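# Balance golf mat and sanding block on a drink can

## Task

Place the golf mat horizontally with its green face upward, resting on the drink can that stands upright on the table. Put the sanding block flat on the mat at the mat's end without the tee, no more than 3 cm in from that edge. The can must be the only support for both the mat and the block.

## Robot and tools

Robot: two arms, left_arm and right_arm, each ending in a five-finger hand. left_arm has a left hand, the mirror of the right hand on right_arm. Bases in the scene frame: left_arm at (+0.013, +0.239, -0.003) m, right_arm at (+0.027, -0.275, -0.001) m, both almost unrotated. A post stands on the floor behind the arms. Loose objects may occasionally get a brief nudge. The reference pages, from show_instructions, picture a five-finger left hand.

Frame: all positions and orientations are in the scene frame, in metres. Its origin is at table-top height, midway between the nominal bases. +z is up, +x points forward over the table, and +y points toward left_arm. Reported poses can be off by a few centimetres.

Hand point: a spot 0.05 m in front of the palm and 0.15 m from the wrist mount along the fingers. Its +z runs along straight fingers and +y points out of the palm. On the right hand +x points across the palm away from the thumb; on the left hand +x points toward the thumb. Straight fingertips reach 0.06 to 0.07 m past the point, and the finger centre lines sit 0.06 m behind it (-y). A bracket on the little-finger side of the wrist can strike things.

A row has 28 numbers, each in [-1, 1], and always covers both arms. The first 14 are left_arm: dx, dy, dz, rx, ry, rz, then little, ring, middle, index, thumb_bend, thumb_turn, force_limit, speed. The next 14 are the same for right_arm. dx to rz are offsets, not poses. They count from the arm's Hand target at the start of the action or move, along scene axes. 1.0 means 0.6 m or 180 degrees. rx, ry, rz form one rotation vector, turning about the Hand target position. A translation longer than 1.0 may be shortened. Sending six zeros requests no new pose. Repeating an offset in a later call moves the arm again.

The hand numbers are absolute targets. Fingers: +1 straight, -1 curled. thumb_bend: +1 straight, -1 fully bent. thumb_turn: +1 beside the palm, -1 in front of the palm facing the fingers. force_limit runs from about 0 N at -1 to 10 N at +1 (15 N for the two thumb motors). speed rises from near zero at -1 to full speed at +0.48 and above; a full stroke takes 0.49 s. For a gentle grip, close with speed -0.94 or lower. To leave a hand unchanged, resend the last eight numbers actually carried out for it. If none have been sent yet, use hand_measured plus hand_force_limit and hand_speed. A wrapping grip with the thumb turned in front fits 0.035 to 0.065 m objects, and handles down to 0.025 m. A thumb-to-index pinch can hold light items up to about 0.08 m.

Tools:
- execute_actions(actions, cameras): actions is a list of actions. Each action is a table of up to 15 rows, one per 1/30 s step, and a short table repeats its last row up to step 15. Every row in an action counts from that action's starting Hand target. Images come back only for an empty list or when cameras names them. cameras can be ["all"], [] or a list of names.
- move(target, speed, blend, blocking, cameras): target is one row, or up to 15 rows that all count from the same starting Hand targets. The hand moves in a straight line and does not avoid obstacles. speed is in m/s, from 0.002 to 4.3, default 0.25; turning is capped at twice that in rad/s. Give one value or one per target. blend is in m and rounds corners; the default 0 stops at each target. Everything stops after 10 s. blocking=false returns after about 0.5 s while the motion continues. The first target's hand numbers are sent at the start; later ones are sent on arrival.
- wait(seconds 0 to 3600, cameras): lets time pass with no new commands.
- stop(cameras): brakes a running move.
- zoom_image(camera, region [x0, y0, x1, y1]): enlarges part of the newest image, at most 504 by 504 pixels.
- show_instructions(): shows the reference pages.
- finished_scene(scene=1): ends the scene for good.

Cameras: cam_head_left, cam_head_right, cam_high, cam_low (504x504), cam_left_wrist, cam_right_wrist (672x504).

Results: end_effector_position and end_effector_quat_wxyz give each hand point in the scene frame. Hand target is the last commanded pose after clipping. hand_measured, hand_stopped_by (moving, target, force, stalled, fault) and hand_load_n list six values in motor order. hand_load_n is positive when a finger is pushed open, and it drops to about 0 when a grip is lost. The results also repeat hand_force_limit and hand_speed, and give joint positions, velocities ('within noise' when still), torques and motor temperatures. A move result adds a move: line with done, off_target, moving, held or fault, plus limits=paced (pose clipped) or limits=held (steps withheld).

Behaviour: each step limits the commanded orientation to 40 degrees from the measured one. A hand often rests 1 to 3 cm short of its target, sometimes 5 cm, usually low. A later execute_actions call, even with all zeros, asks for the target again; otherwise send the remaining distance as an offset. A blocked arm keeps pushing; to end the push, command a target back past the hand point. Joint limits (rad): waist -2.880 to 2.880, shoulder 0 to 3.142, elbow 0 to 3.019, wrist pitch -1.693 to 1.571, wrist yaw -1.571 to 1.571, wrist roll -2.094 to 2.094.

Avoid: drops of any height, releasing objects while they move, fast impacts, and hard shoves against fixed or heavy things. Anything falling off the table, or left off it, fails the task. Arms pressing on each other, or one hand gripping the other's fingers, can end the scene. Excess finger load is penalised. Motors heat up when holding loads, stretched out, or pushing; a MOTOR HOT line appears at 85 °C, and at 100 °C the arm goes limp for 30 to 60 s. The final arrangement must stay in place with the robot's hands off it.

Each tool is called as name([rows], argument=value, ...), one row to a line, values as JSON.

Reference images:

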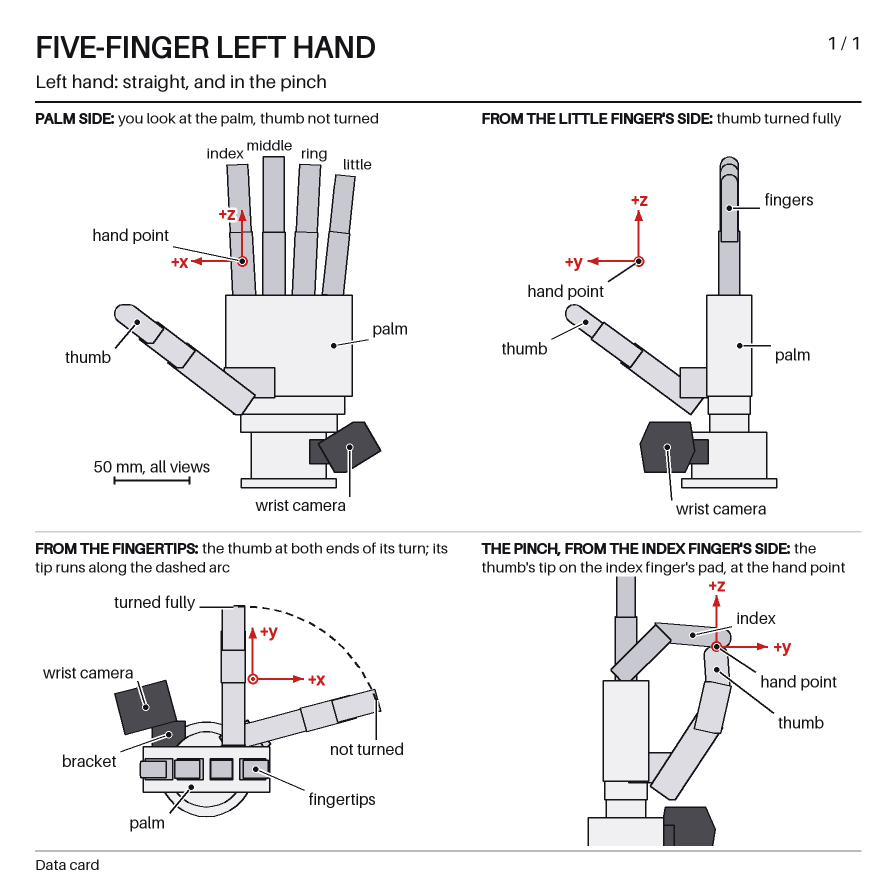

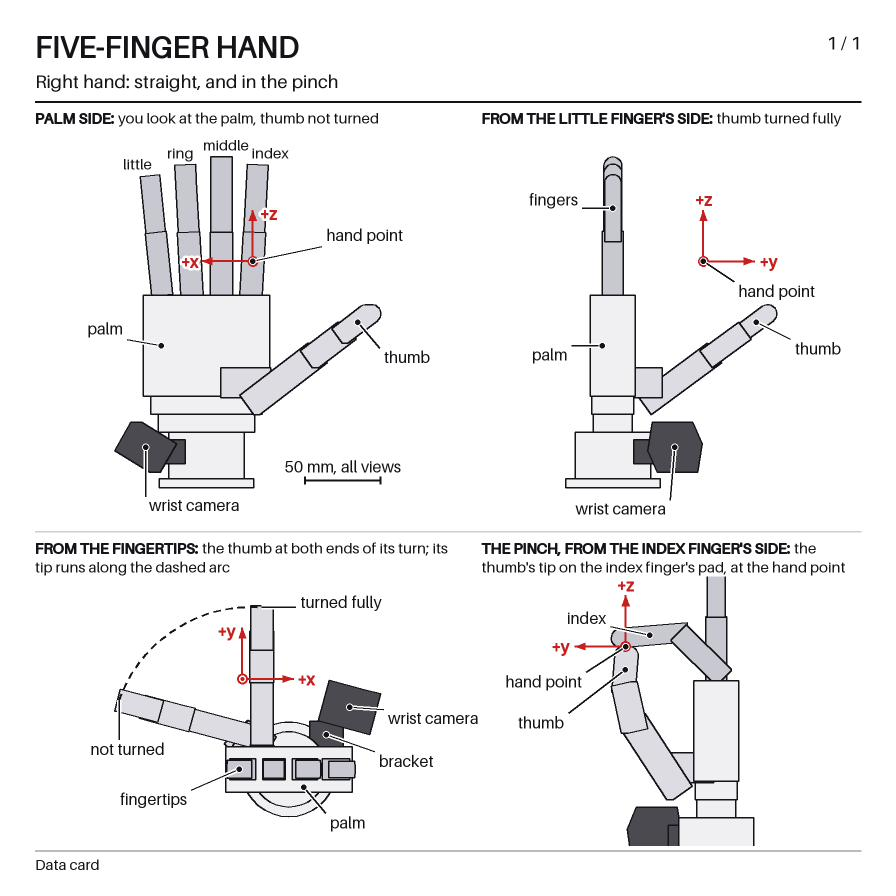

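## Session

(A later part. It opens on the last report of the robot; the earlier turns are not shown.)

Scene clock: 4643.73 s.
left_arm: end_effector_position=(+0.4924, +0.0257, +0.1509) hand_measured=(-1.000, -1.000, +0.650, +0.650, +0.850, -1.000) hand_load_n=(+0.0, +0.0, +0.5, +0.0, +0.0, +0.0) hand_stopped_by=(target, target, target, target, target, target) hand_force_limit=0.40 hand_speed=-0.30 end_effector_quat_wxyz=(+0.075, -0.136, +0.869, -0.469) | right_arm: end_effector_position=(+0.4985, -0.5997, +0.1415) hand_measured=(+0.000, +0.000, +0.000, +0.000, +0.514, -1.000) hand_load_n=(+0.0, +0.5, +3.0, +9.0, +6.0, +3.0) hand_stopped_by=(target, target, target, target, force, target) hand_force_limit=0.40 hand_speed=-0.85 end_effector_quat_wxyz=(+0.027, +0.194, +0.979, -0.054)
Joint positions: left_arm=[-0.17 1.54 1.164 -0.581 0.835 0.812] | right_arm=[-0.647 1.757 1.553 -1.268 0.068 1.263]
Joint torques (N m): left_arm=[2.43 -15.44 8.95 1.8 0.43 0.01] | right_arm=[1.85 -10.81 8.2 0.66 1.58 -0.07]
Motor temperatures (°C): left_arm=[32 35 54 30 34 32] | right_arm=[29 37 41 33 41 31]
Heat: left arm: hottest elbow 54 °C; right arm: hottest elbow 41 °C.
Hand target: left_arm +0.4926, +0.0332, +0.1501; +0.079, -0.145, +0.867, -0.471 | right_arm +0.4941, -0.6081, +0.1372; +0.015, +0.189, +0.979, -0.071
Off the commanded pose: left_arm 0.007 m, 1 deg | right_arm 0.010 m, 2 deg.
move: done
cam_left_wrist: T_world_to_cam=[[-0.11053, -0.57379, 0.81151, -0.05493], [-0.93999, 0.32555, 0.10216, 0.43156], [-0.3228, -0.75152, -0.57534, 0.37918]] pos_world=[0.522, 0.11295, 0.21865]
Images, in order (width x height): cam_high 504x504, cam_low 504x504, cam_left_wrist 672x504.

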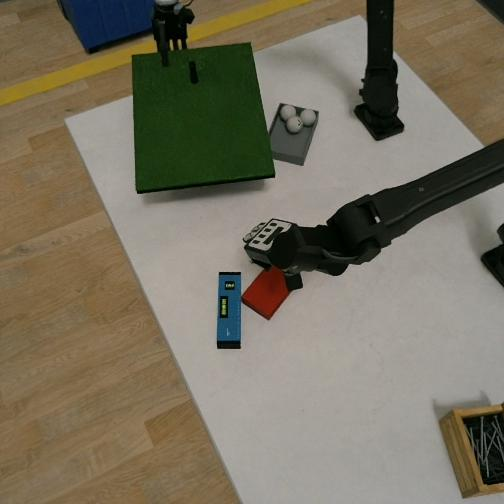

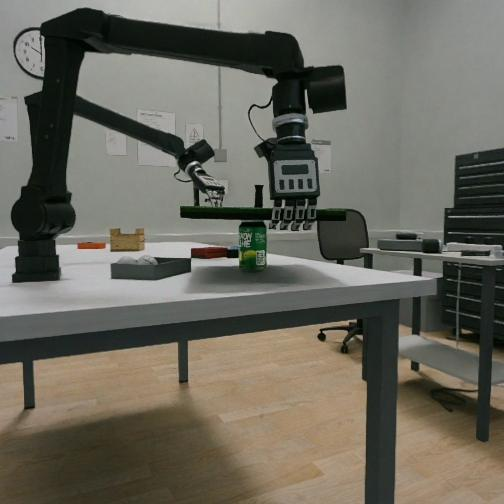

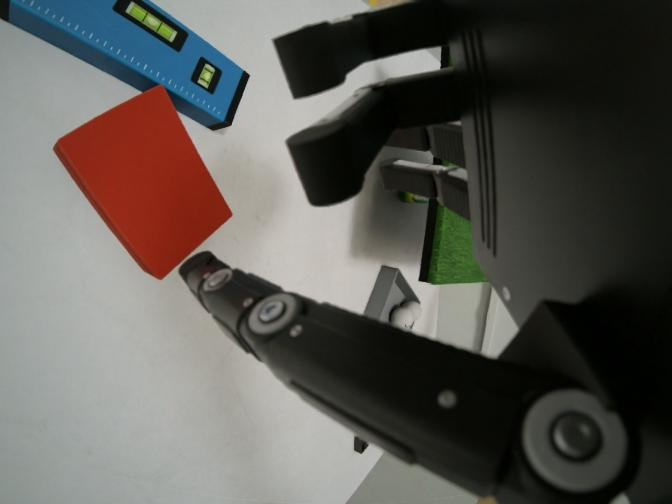

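move(target=[0.0095,0.008,-0.135,0,0,0.0244,-1,-1,0.65,0.65,0.85,-1,0.4,-0.3,0,0,0.0,0,0,0,0,0,0,0,-0.4,-1,0.4,-0.85], speed=0.12, cameras=["cam_high","cam_left_wrist","cam_low"])

zoom_image(camera="cam_high", region=[180, 200, 360, 380])

Scene clock: 4683.77 s.
left_arm: end_effector_position=(+0.4963, +0.0295, +0.0794) hand_measured=(-1.000, -1.000, +0.650, +0.650, +0.850, -1.000) hand_load_n=(+0.0, +0.0, +0.0, +0.0, +0.0, +0.0) hand_stopped_by=(target, target, target, target, target, target) hand_force_limit=0.40 hand_speed=-0.30 end_effector_quat_wxyz=(+0.099, -0.164, +0.862, -0.470) | right_arm: end_effector_position=(+0.4985, -0.5997, +0.1415) hand_measured=(+0.000, +0.000, +0.000, +0.000, +0.514, -1.000) hand_load_n=(+0.0, +0.5, +3.0, +9.0, +5.5, +3.0) hand_stopped_by=(target, target, target, target, force, target) hand_force_limit=0.40 hand_speed=-0.85 end_effector_quat_wxyz=(+0.027, +0.194, +0.979, -0.054)
Joint positions: left_arm=[-0.166 1.603 1.016 -0.291 0.796 0.73] | right_arm=[-0.647 1.757 1.553 -1.268 0.068 1.263]
Joint torques (N m): left_arm=[2.61 -13.51 8.65 1.92 0.27 -0.01] | right_arm=[1.9 -10.29 8.18 0.69 1.58 -0.15]
Motor temperatures (°C): left_arm=[32 34 49 30 34 32] | right_arm=[29 37 41 32 41 31]
Heat: left arm: hottest elbow 49 °C; right arm: hottest elbow 41 °C.
Hand target: left_arm +0.4982, +0.0379, +0.0692; +0.097, -0.178, +0.860, -0.467 | right_arm +0.4941, -0.6081, +0.1372; +0.015, +0.189, +0.979, -0.071
Off the commanded pose: left_arm 0.014 m, 2 deg | right_arm 0.010 m, 2 deg.
move: off_target (left_arm)
cam_left_wrist: T_world_to_cam=[[-0.08347, -0.57613, 0.81309, -0.00782], [-0.96272, 0.2573, 0.08348, 0.45612], [-0.2573, -0.77581, -0.57613, 0.31047]] pos_world=[0.51835, 0.119, 0.14714]
Images, in order (width x height): cam_high 504x504, cam_low 504x504, cam_left_wrist 672x504.

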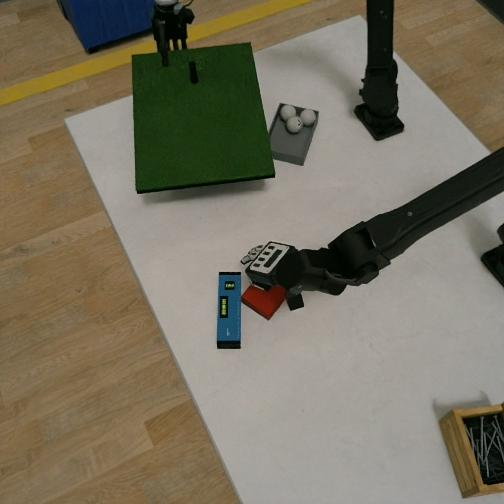

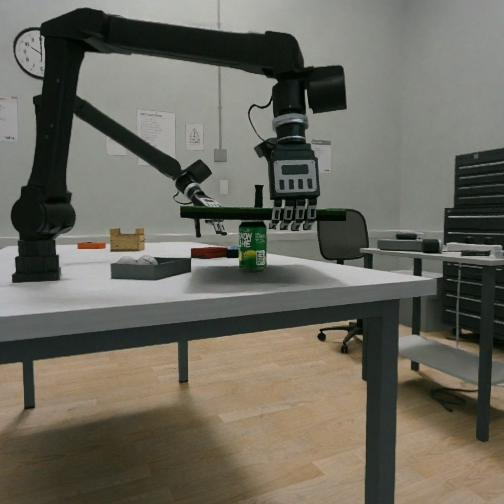

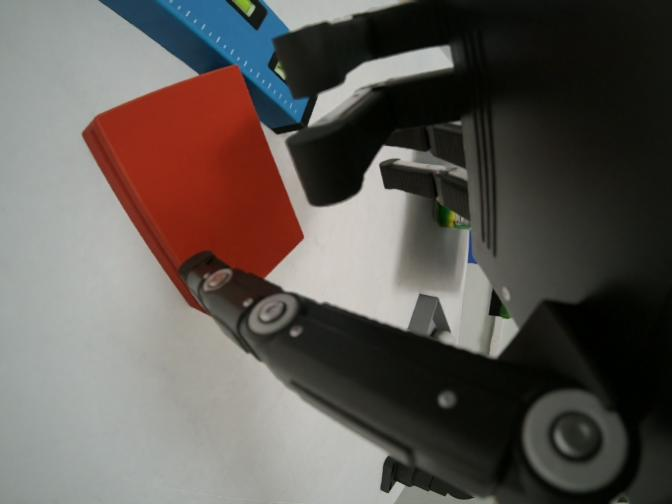

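Scaled by 2.800.

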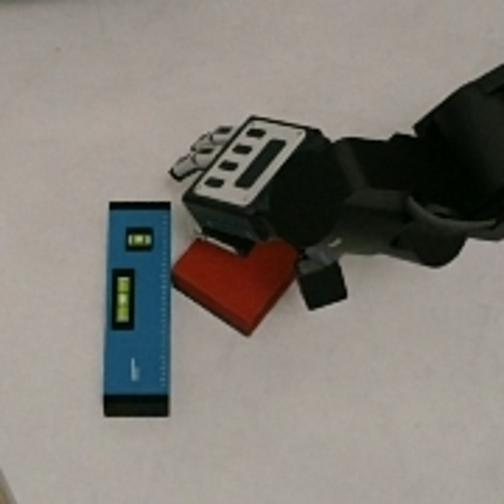

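move(target=[-0.002,0.02,-0.08,0,0,-0.006,-1,-1,0.65,0.65,0.85,-1,0.4,-0.3,0,0,0.0,0,0,0,0,0,0,0,-0.4,-1,0.4,-0.85], speed=0.06, cameras=["cam_high","cam_left_wrist","cam_low"])

zoom_image(camera="cam_high", region=[180, 200, 360, 380])

zoom_image(camera="cam_low", region=[130, 200, 270, 280])

Scene clock: 4703.80 s.
left_arm: end_effector_position=(+0.4976, +0.0410, +0.0351) hand_measured=(-1.000, -1.000, +0.650, +0.650, +0.850, -1.000) hand_load_n=(+0.0, +0.0, +0.0, +0.0, +0.0, +0.0) hand_stopped_by=(target, target, target, target, target, target) hand_force_limit=0.40 hand_speed=-0.30 end_effector_quat_wxyz=(+0.094, -0.164, +0.861, -0.472) | right_arm: end_effector_position=(+0.4985, -0.5997, +0.1415) hand_measured=(+0.000, +0.000, +0.000, +0.000, +0.514, -1.000) hand_load_n=(+0.0, +0.0, +3.0, +9.0, +6.0, +3.0) hand_stopped_by=(target, target, target, target, force, target) hand_force_limit=0.40 hand_speed=-0.85 end_effector_quat_wxyz=(+0.027, +0.194, +0.979, -0.054)
Joint positions: left_arm=[-0.139 1.683 0.978 -0.201 0.819 0.76] | right_arm=[-0.647 1.757 1.553 -1.268 0.068 1.263]
Joint torques (N m): left_arm=[2.61 -13.51 7.77 1.8 0.43 0.22] | right_arm=[1.2 -10.23 7.83 0.38 1.59 -0.11]
Heat: left arm: hottest elbow 48 °C; right arm: hottest elbow 41 °C.
Hand target: left_arm +0.4970, +0.0499, +0.0211; +0.092, -0.170, +0.862, -0.468 | right_arm +0.4941, -0.6081, +0.1372; +0.015, +0.189, +0.979, -0.071
Off the commanded pose: left_arm 0.017 m, 1 deg | right_arm 0.010 m, 2 deg.
move: off_target (left_arm)
cam_left_wrist: T_world_to_cam=[[-0.07962, -0.57227, 0.81619, 0.03276], [-0.9611, 0.26132, 0.08947, 0.45695], [-0.26449, -0.77731, -0.57081, 0.29777]] pos_world=[0.52054, 0.1308, 0.10235]
Images, in order (width x height): cam_high 504x504, cam_low 504x504, cam_left_wrist 672x504.

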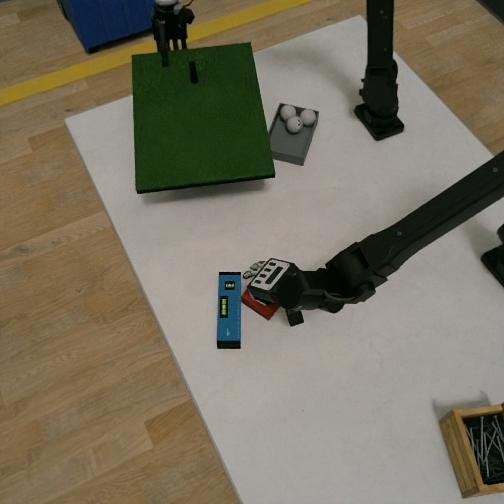

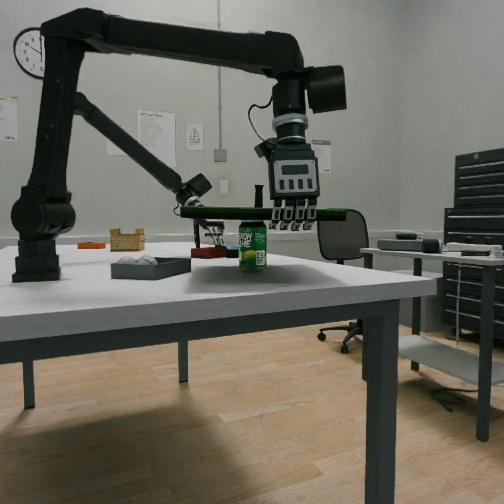

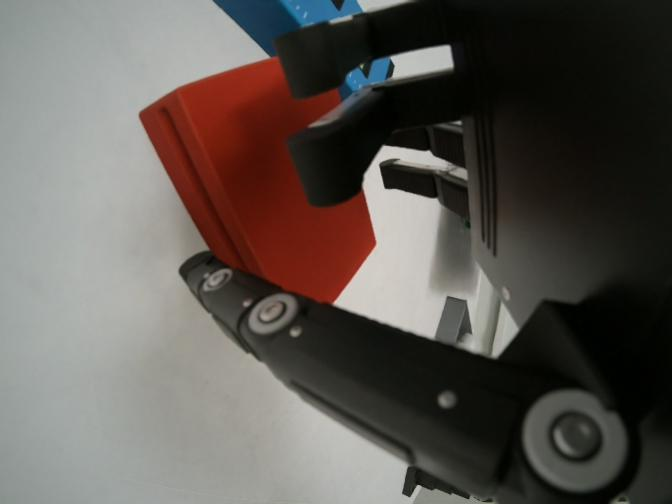

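Scaled by 2.800.

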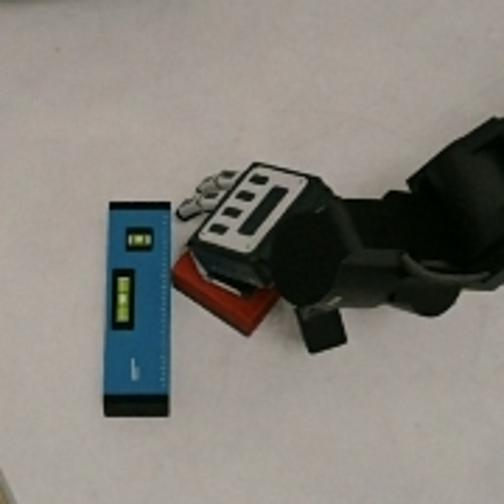

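Scaled by 3.600.

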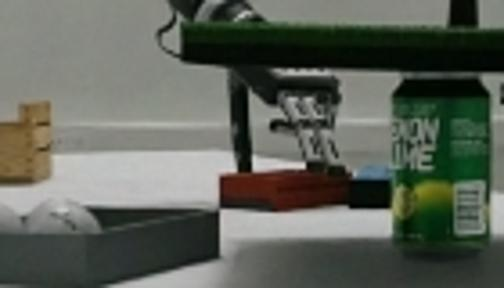

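move(target=[-0.003,0.002,-0.019,0,0,0,-1,-1,0.65,0.65,0.85,-1,0.4,-0.3,0,0,0.0,0,0,0,0,0,0,0,-0.4,-1,0.4,-0.85], speed=0.04, cameras=["cam_left_wrist","cam_low"])

zoom_image(camera="cam_low", region=[130, 200, 270, 280])

Scene clock: 4714.43 s.
left_arm: end_effector_position=(+0.4959, +0.0418, +0.0237) hand_measured=(-1.000, -1.000, +0.650, +0.650, +0.850, -1.000) hand_load_n=(+0.5, +0.0, +0.0, +0.0, +0.0, +0.0) hand_stopped_by=(target, target, target, target, target, target) hand_force_limit=0.40 hand_speed=-0.30 end_effector_quat_wxyz=(+0.094, -0.163, +0.861, -0.472) | right_arm: end_effector_position=(+0.4985, -0.5997, +0.1415) hand_measured=(+0.000, +0.000, +0.000, +0.000, +0.514, -1.000) hand_load_n=(+0.0, +0.5, +3.0, +9.0, +5.5, +3.0) hand_stopped_by=(target, target, target, target, force, target) hand_force_limit=0.40 hand_speed=-0.85 end_effector_quat_wxyz=(+0.027, +0.194, +0.979, -0.054)
Joint positions: left_arm=[-0.138 1.701 0.963 -0.171 0.821 0.763] | right_arm=[-0.647 1.757 1.553 -1.268 0.068 1.263]
Joint torques (N m): left_arm=[2.73 -13.57 7.6 1.88 0.44 0.22] | right_arm=[2.32 -11.05 8.34 0.55 1.62 -0.14]
Heat: left arm: hottest elbow 47 °C; right arm: hottest elbow 41 °C.
Hand target: left_arm +0.4952, +0.0512, +0.0098; +0.092, -0.170, +0.862, -0.468 | right_arm +0.4941, -0.6081, +0.1372; +0.015, +0.189, +0.979, -0.071
Off the commanded pose: left_arm 0.017 m, 1 deg | right_arm 0.010 m, 2 deg.
move: off_target (left_arm)
cam_left_wrist: T_world_to_cam=[[-0.0803, -0.57205, 0.81628, 0.04264], [-0.96077, 0.26253, 0.08947, 0.45582], [-0.26548, -0.77707, -0.57069, 0.29183]] pos_world=[0.51884, 0.1315, 0.09095]
Images, in order (width x height): cam_low 504x504, cam_left_wrist 672x504.

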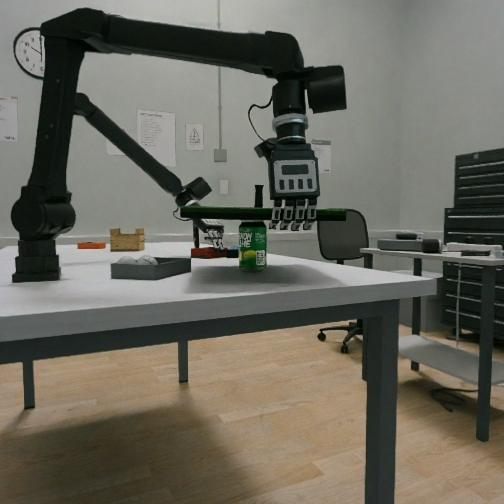

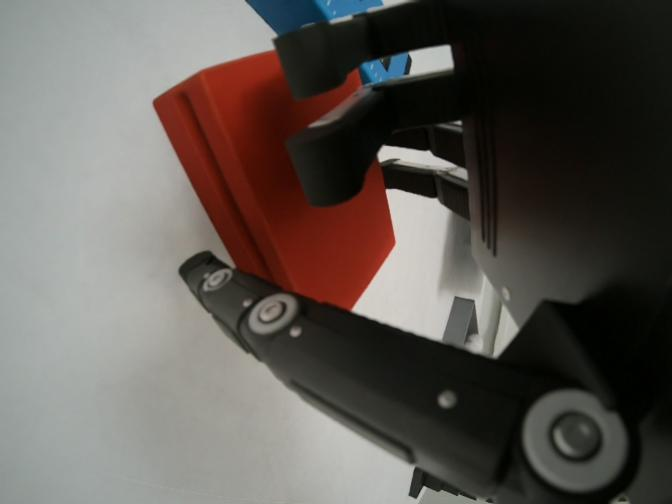

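Scaled by 3.600.

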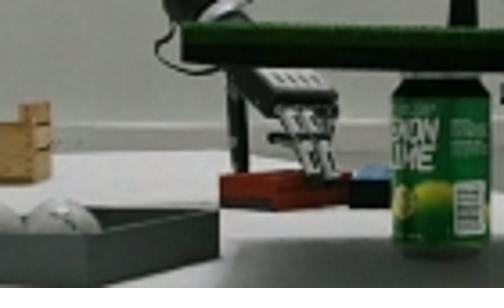

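move(target=[0,0,-0.003,0,0,0,-1,-1,0.1,0.1,0.2,-1,0.4,-0.85,0,0,0.0,0,0,0,0,0,0,0,-0.4,-1,0.4,-0.85], speed=0.04, cameras=["cam_left_wrist","cam_low","cam_high"])

zoom_image(camera="cam_low", region=[130, 200, 270, 280])

zoom_image(camera="cam_high", region=[180, 200, 360, 380])

Scene clock: 4740.73 s.
left_arm: end_effector_position=(+0.4987, +0.0395, +0.0263) hand_measured=(-1.000, -1.000, +0.374, +0.376, +0.708, -1.000) hand_load_n=(+0.0, +0.0, +8.0, +8.0, +10.5, +0.0) hand_stopped_by=(target, target, force, force, force, target) hand_force_limit=0.40 hand_speed=-0.85 end_effector_quat_wxyz=(+0.099, -0.156, +0.858, -0.479) | right_arm: end_effector_position=(+0.4985, -0.5997, +0.1415) hand_measured=(+0.000, +0.000, +0.000, +0.000, +0.514, -1.000) hand_load_n=(+0.0, +0.5, +3.0, +9.0, +5.5, +3.0) hand_stopped_by=(target, target, target, target, force, target) hand_force_limit=0.40 hand_speed=-0.85 end_effector_quat_wxyz=(+0.027, +0.194, +0.979, -0.054)
Joint positions: left_arm=[-0.138 1.701 0.963 -0.151 0.833 0.763] | right_arm=[-0.647 1.757 1.553 -1.268 0.068 1.263]
Joint torques (N m): left_arm=[2.73 -13.45 7.47 1.22 -0.01 0.21] | right_arm=[2.43 -11.22 8.4 0.62 1.58 -0.12]
Heat: left arm: hottest elbow 47 °C; right arm: hottest elbow 41 °C.
Hand target: left_arm +0.4952, +0.0512, +0.0079; +0.092, -0.170, +0.862, -0.468 | right_arm +0.4941, -0.6081, +0.1372; +0.015, +0.189, +0.979, -0.071
Off the commanded pose: left_arm 0.022 m, 2 deg | right_arm 0.010 m, 2 deg.
move: off_target (left_arm)
cam_left_wrist: T_world_to_cam=[[-0.09955, -0.56132, 0.82159, 0.04852], [-0.96004, 0.27124, 0.06898, 0.45878], [-0.26157, -0.78189, -0.56589, 0.29045]] pos_world=[0.52125, 0.12989, 0.09285]
Images, in order (width x height): cam_high 504x504, cam_low 504x504, cam_left_wrist 672x504.

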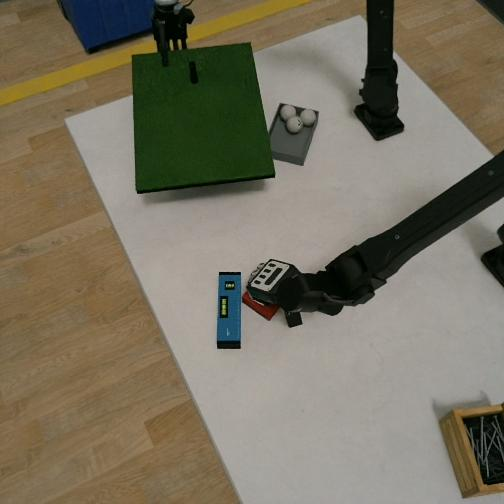

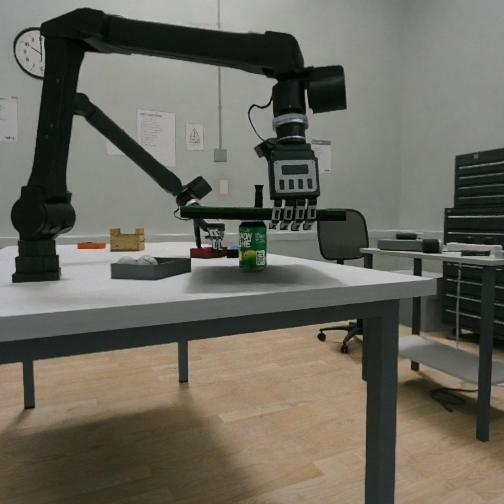

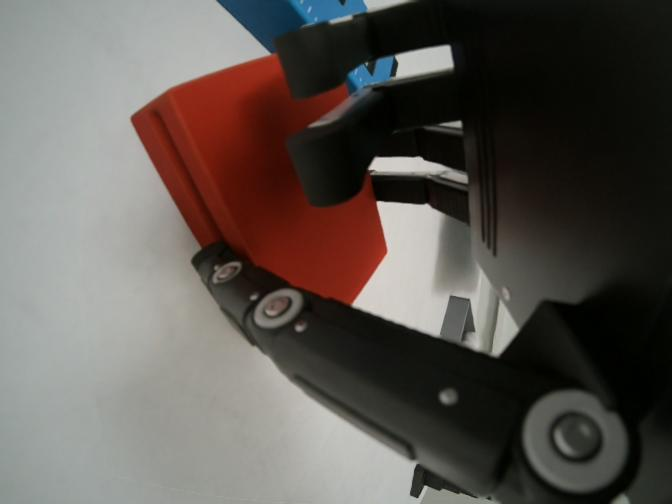

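Scaled by 3.600.

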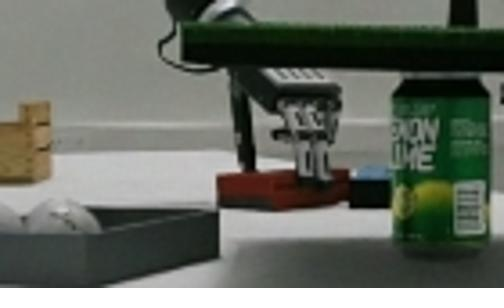

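Scaled by 2.800.

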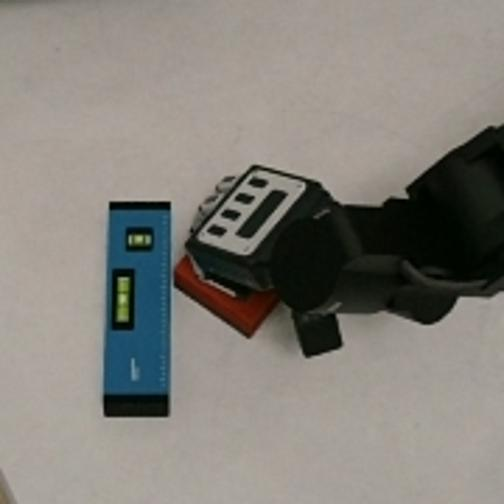

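move([
  [0,-0.01,0.05,0,0,0,-1,-1,0.1,0.1,0.2,-1,0.4,-0.85,0,0,0.0,0,0,0,0,0,0,0,-0.4,-1,0.4,-0.85],
  [0,-0.01,0.22,0,0,0,-1,-1,0.1,0.1,0.2,-1,0.4,-0.85,0,0,0.0,0,0,0,0,0,0,0,-0.4,-1,0.4,-0.85],
], speed=[0.05,0.1], blend=[0.02,0], cameras=["cam_left_wrist","cam_low","cam_high"])

zoom_image(camera="cam_low", region=[130, 180, 350, 280])

zoom_image(camera="cam_high", region=[180, 200, 360, 380])

Scene clock: 4762.50 s.
left_arm: end_effector_position=(+0.4711, +0.0466, +0.1076) hand_measured=(-1.000, -1.000, +0.374, +0.376, +0.708, -1.000) hand_load_n=(+0.0, +0.5, +6.0, +5.0, +12.0, +0.0) hand_stopped_by=(target, target, force, force, force, target) hand_force_limit=0.40 hand_speed=-0.85 end_effector_quat_wxyz=(+0.064, -0.182, +0.868, -0.457) | right_arm: end_effector_position=(+0.4985, -0.5997, +0.1415) hand_measured=(+0.000, +0.000, +0.000, +0.000, +0.514, -1.000) hand_load_n=(+0.0, +0.5, +3.0, +9.0, +6.0, +3.0) hand_stopped_by=(target, target, target, target, force, target) hand_force_limit=0.40 hand_speed=-0.85 end_effector_quat_wxyz=(+0.027, +0.194, +0.979, -0.054)
Joint positions: left_arm=[-0.138 1.532 1.041 -0.494 0.811 0.764] | right_arm=[-0.647 1.757 1.553 -1.268 0.068 1.263]
Joint torques (N m): left_arm=[1.73 -15.44 14.43 0.88 0.51 0.07] | right_arm=[1.32 -10.87 8.14 0.4 1.65 -0.1]
Heat: left arm: hottest elbow 46 °C; right arm: hottest elbow 41 °C.
Hand target: left_arm +0.4952, +0.0452, +0.1398; +0.092, -0.171, +0.862, -0.468 | right_arm +0.4941, -0.6081, +0.1372; +0.015, +0.189, +0.979, -0.071
Off the commanded pose: left_arm 0.040 m, 4 deg | right_arm 0.010 m, 2 deg.
move: off_target (left_arm); blend cut to 0.0153 m at target 1
cam_left_wrist: T_world_to_cam=[[-0.01628, -0.58724, 0.80925, -0.05368], [-0.95252, 0.25523, 0.16604, 0.41161], [-0.30405, -0.76812, -0.56351, 0.35384]] pos_world=[0.49877, 0.13521, 0.17449]
Images, in order (width x height): cam_high 504x504, cam_low 504x504, cam_left_wrist 672x504.

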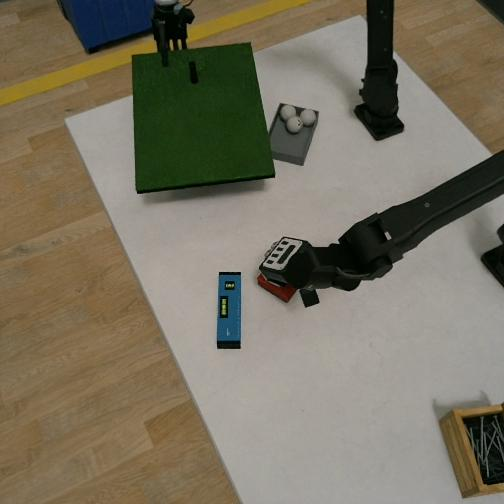

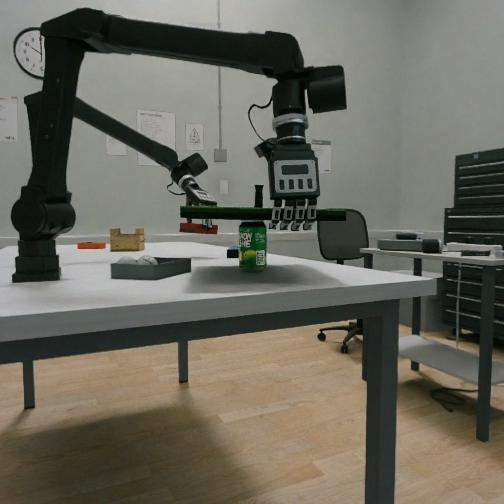

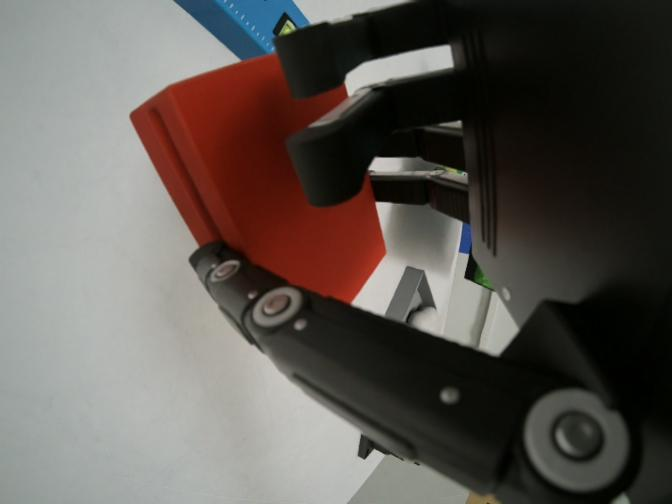

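Scaled by 2.291.

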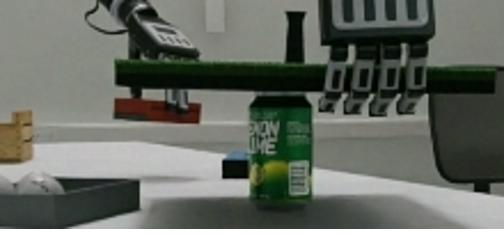

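Scaled by 2.800.

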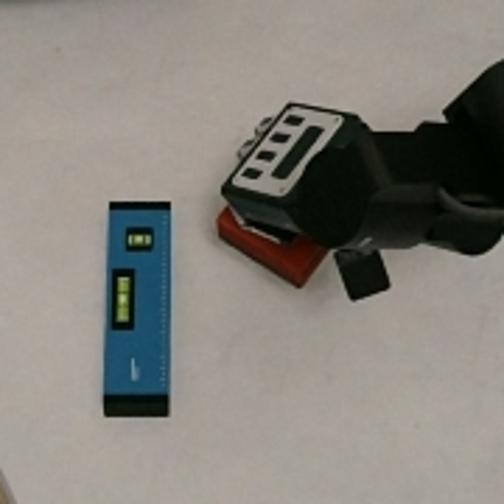

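move([
  [0,0,0.21,0,0,-0.08,-1,-1,0.1,0.1,0.2,-1,0.4,-0.85,0,0,0.0,0,0,0,0,0,0,0,-0.4,-1,0.4,-0.85],
  [0.03,-0.43,0.21,0,0,-0.2333,-1,-1,0.1,0.1,0.2,-1,0.4,-0.85,0,0,0.0,0,0,0,0,0,0,0,-0.4,-1,0.4,-0.85],
], speed=[0.1,0.1], blend=[0.03,0], cameras=["cam_left_wrist","cam_low","cam_high"])

zoom_image(camera="cam_high", region=[100, 10, 300, 210])

zoom_image(camera="cam_low", region=[150, 130, 370, 240])

Scene clock: 4816.07 s.
left_arm: end_effector_position=(+0.5075, -0.2010, +0.2472) hand_measured=(-1.000, -1.000, +0.374, +0.376, +0.708, -1.000) hand_load_n=(+0.0, +0.0, +5.5, +5.0, +12.5, +0.0) hand_stopped_by=(target, target, force, force, force, target) hand_force_limit=0.40 hand_speed=-0.85 end_effector_quat_wxyz=(-0.096, +0.133, +0.872, -0.461) | right_arm: end_effector_position=(+0.4985, -0.5997, +0.1415) hand_measured=(+0.000, +0.000, +0.000, +0.000, +0.514, -1.000) hand_load_n=(+0.0, +0.5, +3.0, +9.0, +5.5, +3.0) hand_stopped_by=(target, target, target, target, force, target) hand_force_limit=0.40 hand_speed=-0.85 end_effector_quat_wxyz=(+0.027, +0.194, +0.979, -0.054)
Joint positions: left_arm=[-0.525 2.073 2.202 -1.455 0.96 1.221] | right_arm=[-0.647 1.757 1.553 -1.268 0.068 1.263]
Joint torques (N m): left_arm=[0.5 -22.24 15.21 0.25 0.81 0.16] | right_arm=[1.85 -10.93 8.16 0.64 1.6 -0.08]
Heat: left arm: hottest elbow 50 °C; right arm: hottest wrist yaw 42 °C.
Hand target: left_arm +0.5132, -0.2127, +0.2659; -0.081, +0.150, +0.866, -0.470 | right_arm +0.4941, -0.6081, +0.1372; +0.015, +0.189, +0.979, -0.071
Off the commanded pose: left_arm 0.023 m, 3 deg | right_arm 0.010 m, 2 deg.
move: off_target (left_arm)
cam_left_wrist: T_world_to_cam=[[-0.39703, -0.41554, 0.81835, -0.08595], [-0.55621, 0.81819, 0.1456, 0.40324], [-0.73006, -0.39737, -0.55597, 0.54221]] pos_world=[0.58601, -0.15018, 0.31308]
Images, in order (width x height): cam_high 504x504, cam_low 504x504, cam_left_wrist 672x504.

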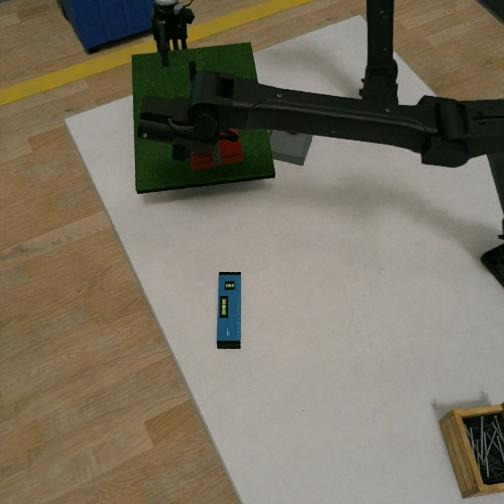

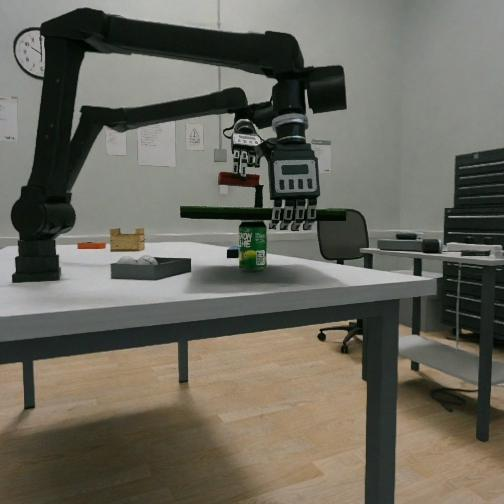

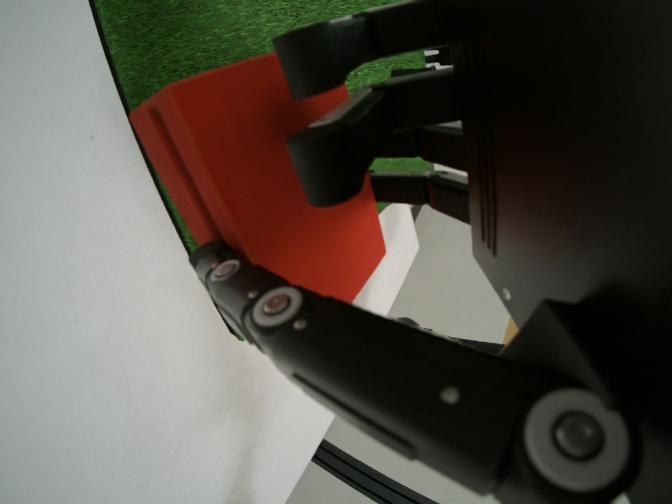

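Scaled by 2.520.

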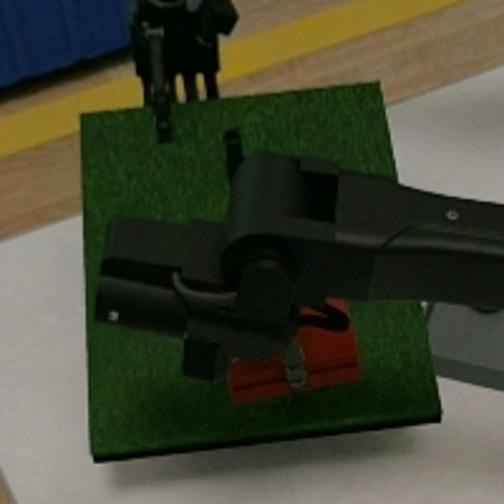

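Scaled by 2.291.

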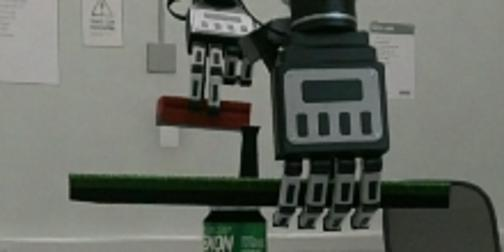

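move([
  [0.0185,-0.07,0,-0.0201,-0.0164,-0.015,-1,-1,0.1,0.1,0.2,-1,0.4,-0.85,0,0,0.0,0,0,0,0,0,0,0,-0.4,-1,0.4,-0.85],
  [0.0185,-0.07,-0.09,-0.0201,-0.0164,-0.015,-1,-1,0.1,0.1,0.2,-1,0.4,-0.85,0,0,0.0,0,0,0,0,0,0,0,-0.4,-1,0.4,-0.85],
], speed=[0.08,0.06], blend=[0.01,0], cameras=["cam_left_wrist","cam_low","cam_high"])

zoom_image(camera="cam_high", region=[100, 10, 300, 210])

zoom_image(camera="cam_low", region=[150, 130, 370, 240])

Scene clock: 4902.87 s.
left_arm: end_effector_position=(+0.5277, -0.2469, +0.2083) hand_measured=(-1.000, -1.000, +0.374, +0.376, +0.708, -1.000) hand_load_n=(+0.0, +0.5, +5.5, +5.0, +12.5, +0.0) hand_stopped_by=(target, target, force, force, force, target) hand_force_limit=0.40 hand_speed=-0.85 end_effector_quat_wxyz=(-0.070, +0.174, +0.854, -0.486) | right_arm: end_effector_position=(+0.4985, -0.5997, +0.1415) hand_measured=(+0.000, +0.000, +0.000, +0.000, +0.514, -1.000) hand_load_n=(+0.0, +0.5, +3.0, +9.0, +6.0, +3.0) hand_stopped_by=(target, target, target, target, force, target) hand_force_limit=0.40 hand_speed=-0.85 end_effector_quat_wxyz=(+0.027, +0.194, +0.979, -0.054)
Joint positions: left_arm=[-0.562 2.151 2.215 -1.293 0.988 1.226] | right_arm=[-0.647 1.757 1.553 -1.268 0.068 1.263]
Joint torques (N m): left_arm=[0.5 -24.35 10.14 1.4 0.79 0.16] | right_arm=[1.32 -10.93 7.99 0.72 1.62 -0.1]
Heat: left arm: hottest elbow 53 °C; right arm: hottest wrist yaw 42 °C.
Hand target: left_arm +0.5242, -0.2548, +0.2120; -0.065, +0.185, +0.849, -0.491 | right_arm +0.4941, -0.6081, +0.1372; +0.015, +0.189, +0.979, -0.071
Off the commanded pose: left_arm 0.009 m, 2 deg | right_arm 0.010 m, 2 deg.
move: done
cam_left_wrist: T_world_to_cam=[[-0.47483, -0.33356, 0.81442, -0.00309], [-0.52341, 0.85098, 0.04337, 0.46984], [-0.70752, -0.40568, -0.57866, 0.50787]] pos_world=[0.60378, -0.19482, 0.27603]
Images, in order (width x height): cam_high 504x504, cam_low 504x504, cam_left_wrist 672x504.

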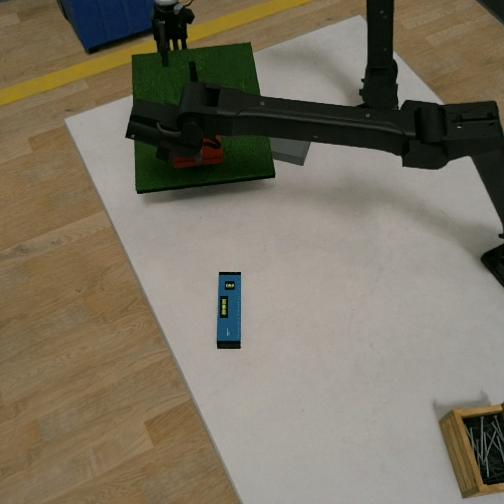

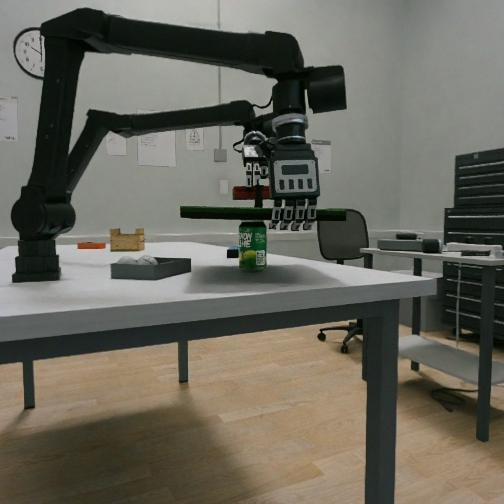

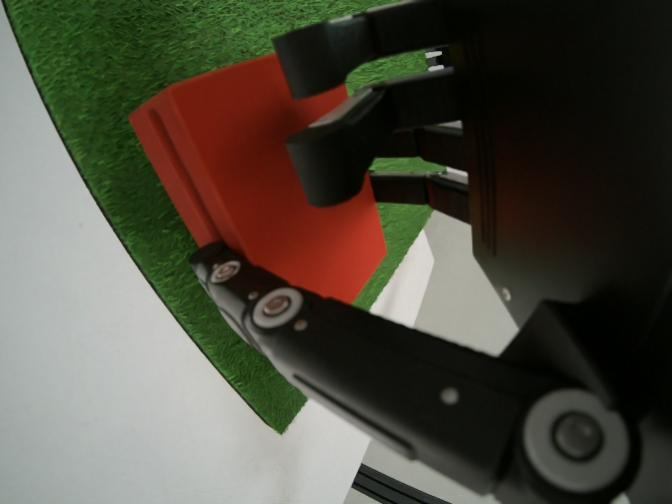

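Scaled by 2.520.

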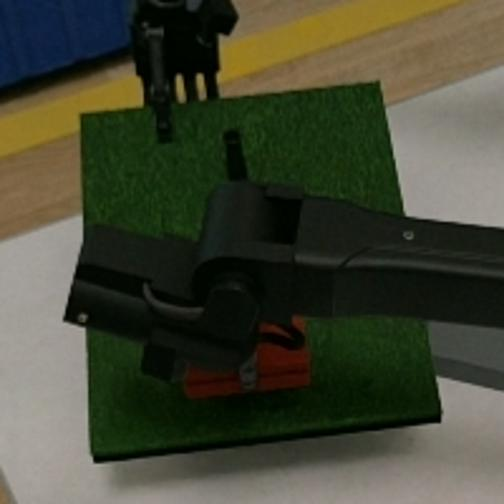

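Scaled by 2.291.

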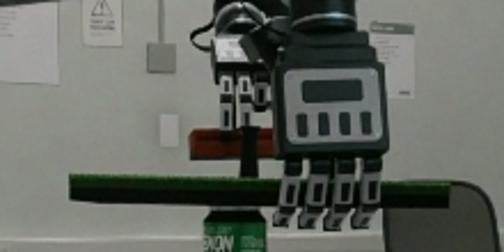

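move(target=[-0.012,0.005,-0.062,0,0,0.008,-1,-1,0.1,0.1,0.2,-1,0.4,-0.85,0,0,0.0,0,0,0,0,0,0,0,-0.4,-1,0.4,-0.85], speed=0.05, cameras=["cam_left_wrist","cam_low","cam_high"])

zoom_image(camera="cam_high", region=[100, 10, 300, 210])

zoom_image(camera="cam_low", region=[150, 150, 350, 250])

Scene clock: 4924.90 s.
left_arm: end_effector_position=(+0.5246, -0.2456, +0.1702) hand_measured=(-1.000, -1.000, +0.374, +0.376, +0.708, -1.000) hand_load_n=(+0.0, +0.0, +6.0, +5.0, +12.0, +0.0) hand_stopped_by=(target, target, force, force, force, target) hand_force_limit=0.40 hand_speed=-0.85 end_effector_quat_wxyz=(-0.060, +0.169, +0.853, -0.490) | right_arm: end_effector_position=(+0.4980, -0.5997, +0.1448) hand_measured=(+0.000, +0.000, +0.000, +0.000, +0.514, -1.000) hand_load_n=(+0.0, +0.5, +3.0, +7.5, +6.0, +2.5) hand_stopped_by=(target, target, target, target, force, target) hand_force_limit=0.40 hand_speed=-0.85 end_effector_quat_wxyz=(+0.028, +0.194, +0.979, -0.055)
Joint positions: left_arm=[-0.562 2.113 2.047 -1.122 0.986 1.193] | right_arm=[-0.647 1.751 1.553 -1.269 0.07 1.263]
Joint torques (N m): left_arm=[0.21 -25.05 9.25 1.37 0.53 0.01] | right_arm=[1.9 -9.93 8.34 0.46 1.53 -0.16]
Heat: left arm: hottest elbow 53 °C; right arm: hottest wrist yaw 42 °C.
Hand target: left_arm +0.5171, -0.2518, +0.1747; -0.059, +0.174, +0.851, -0.492 | right_arm +0.4941, -0.6081, +0.1372; +0.015, +0.189, +0.979, -0.071
Off the commanded pose: left_arm 0.011 m, 1 deg | right_arm 0.012 m, 2 deg.
move: off_target (left_arm)
cam_left_wrist: T_world_to_cam=[[-0.47668, -0.33338, 0.81341, 0.02818], [-0.53901, 0.84179, 0.02913, 0.47705], [-0.69444, -0.42455, -0.58096, 0.47308]] pos_world=[0.59909, -0.19134, 0.23802]
Images, in order (width x height): cam_high 504x504, cam_low 504x504, cam_left_wrist 672x504.

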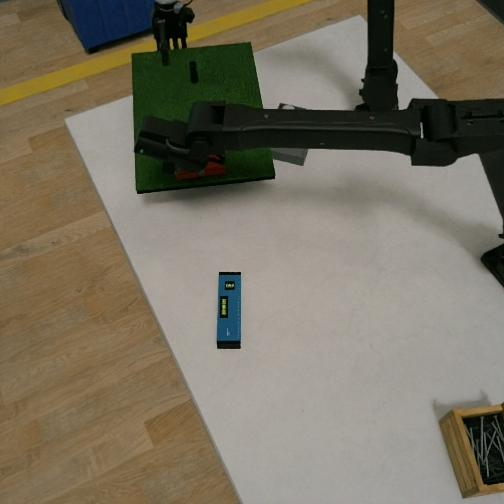

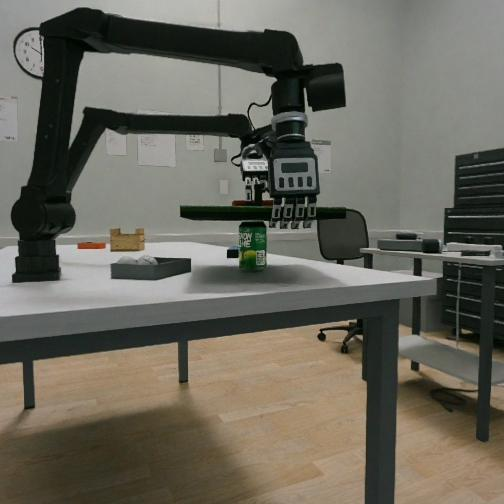

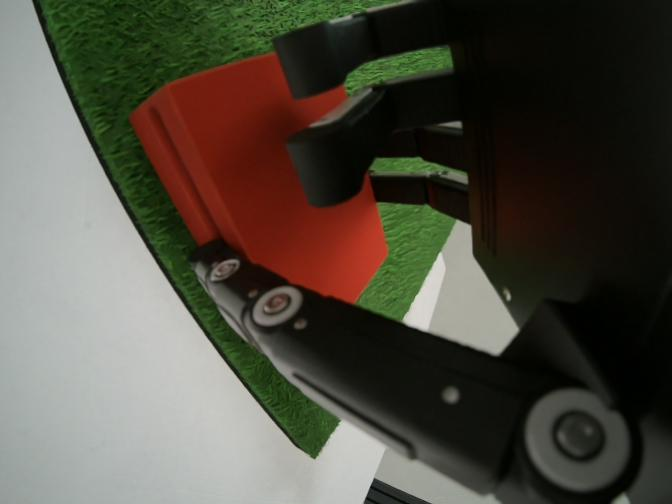

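Scaled by 2.520.

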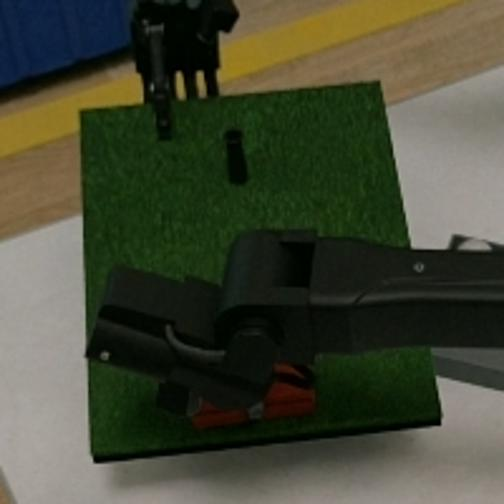

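Scaled by 2.520.

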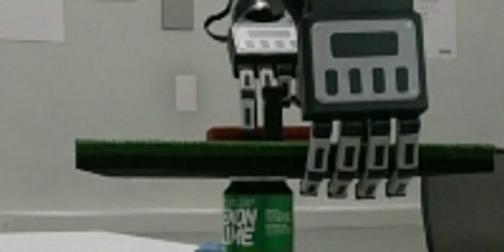

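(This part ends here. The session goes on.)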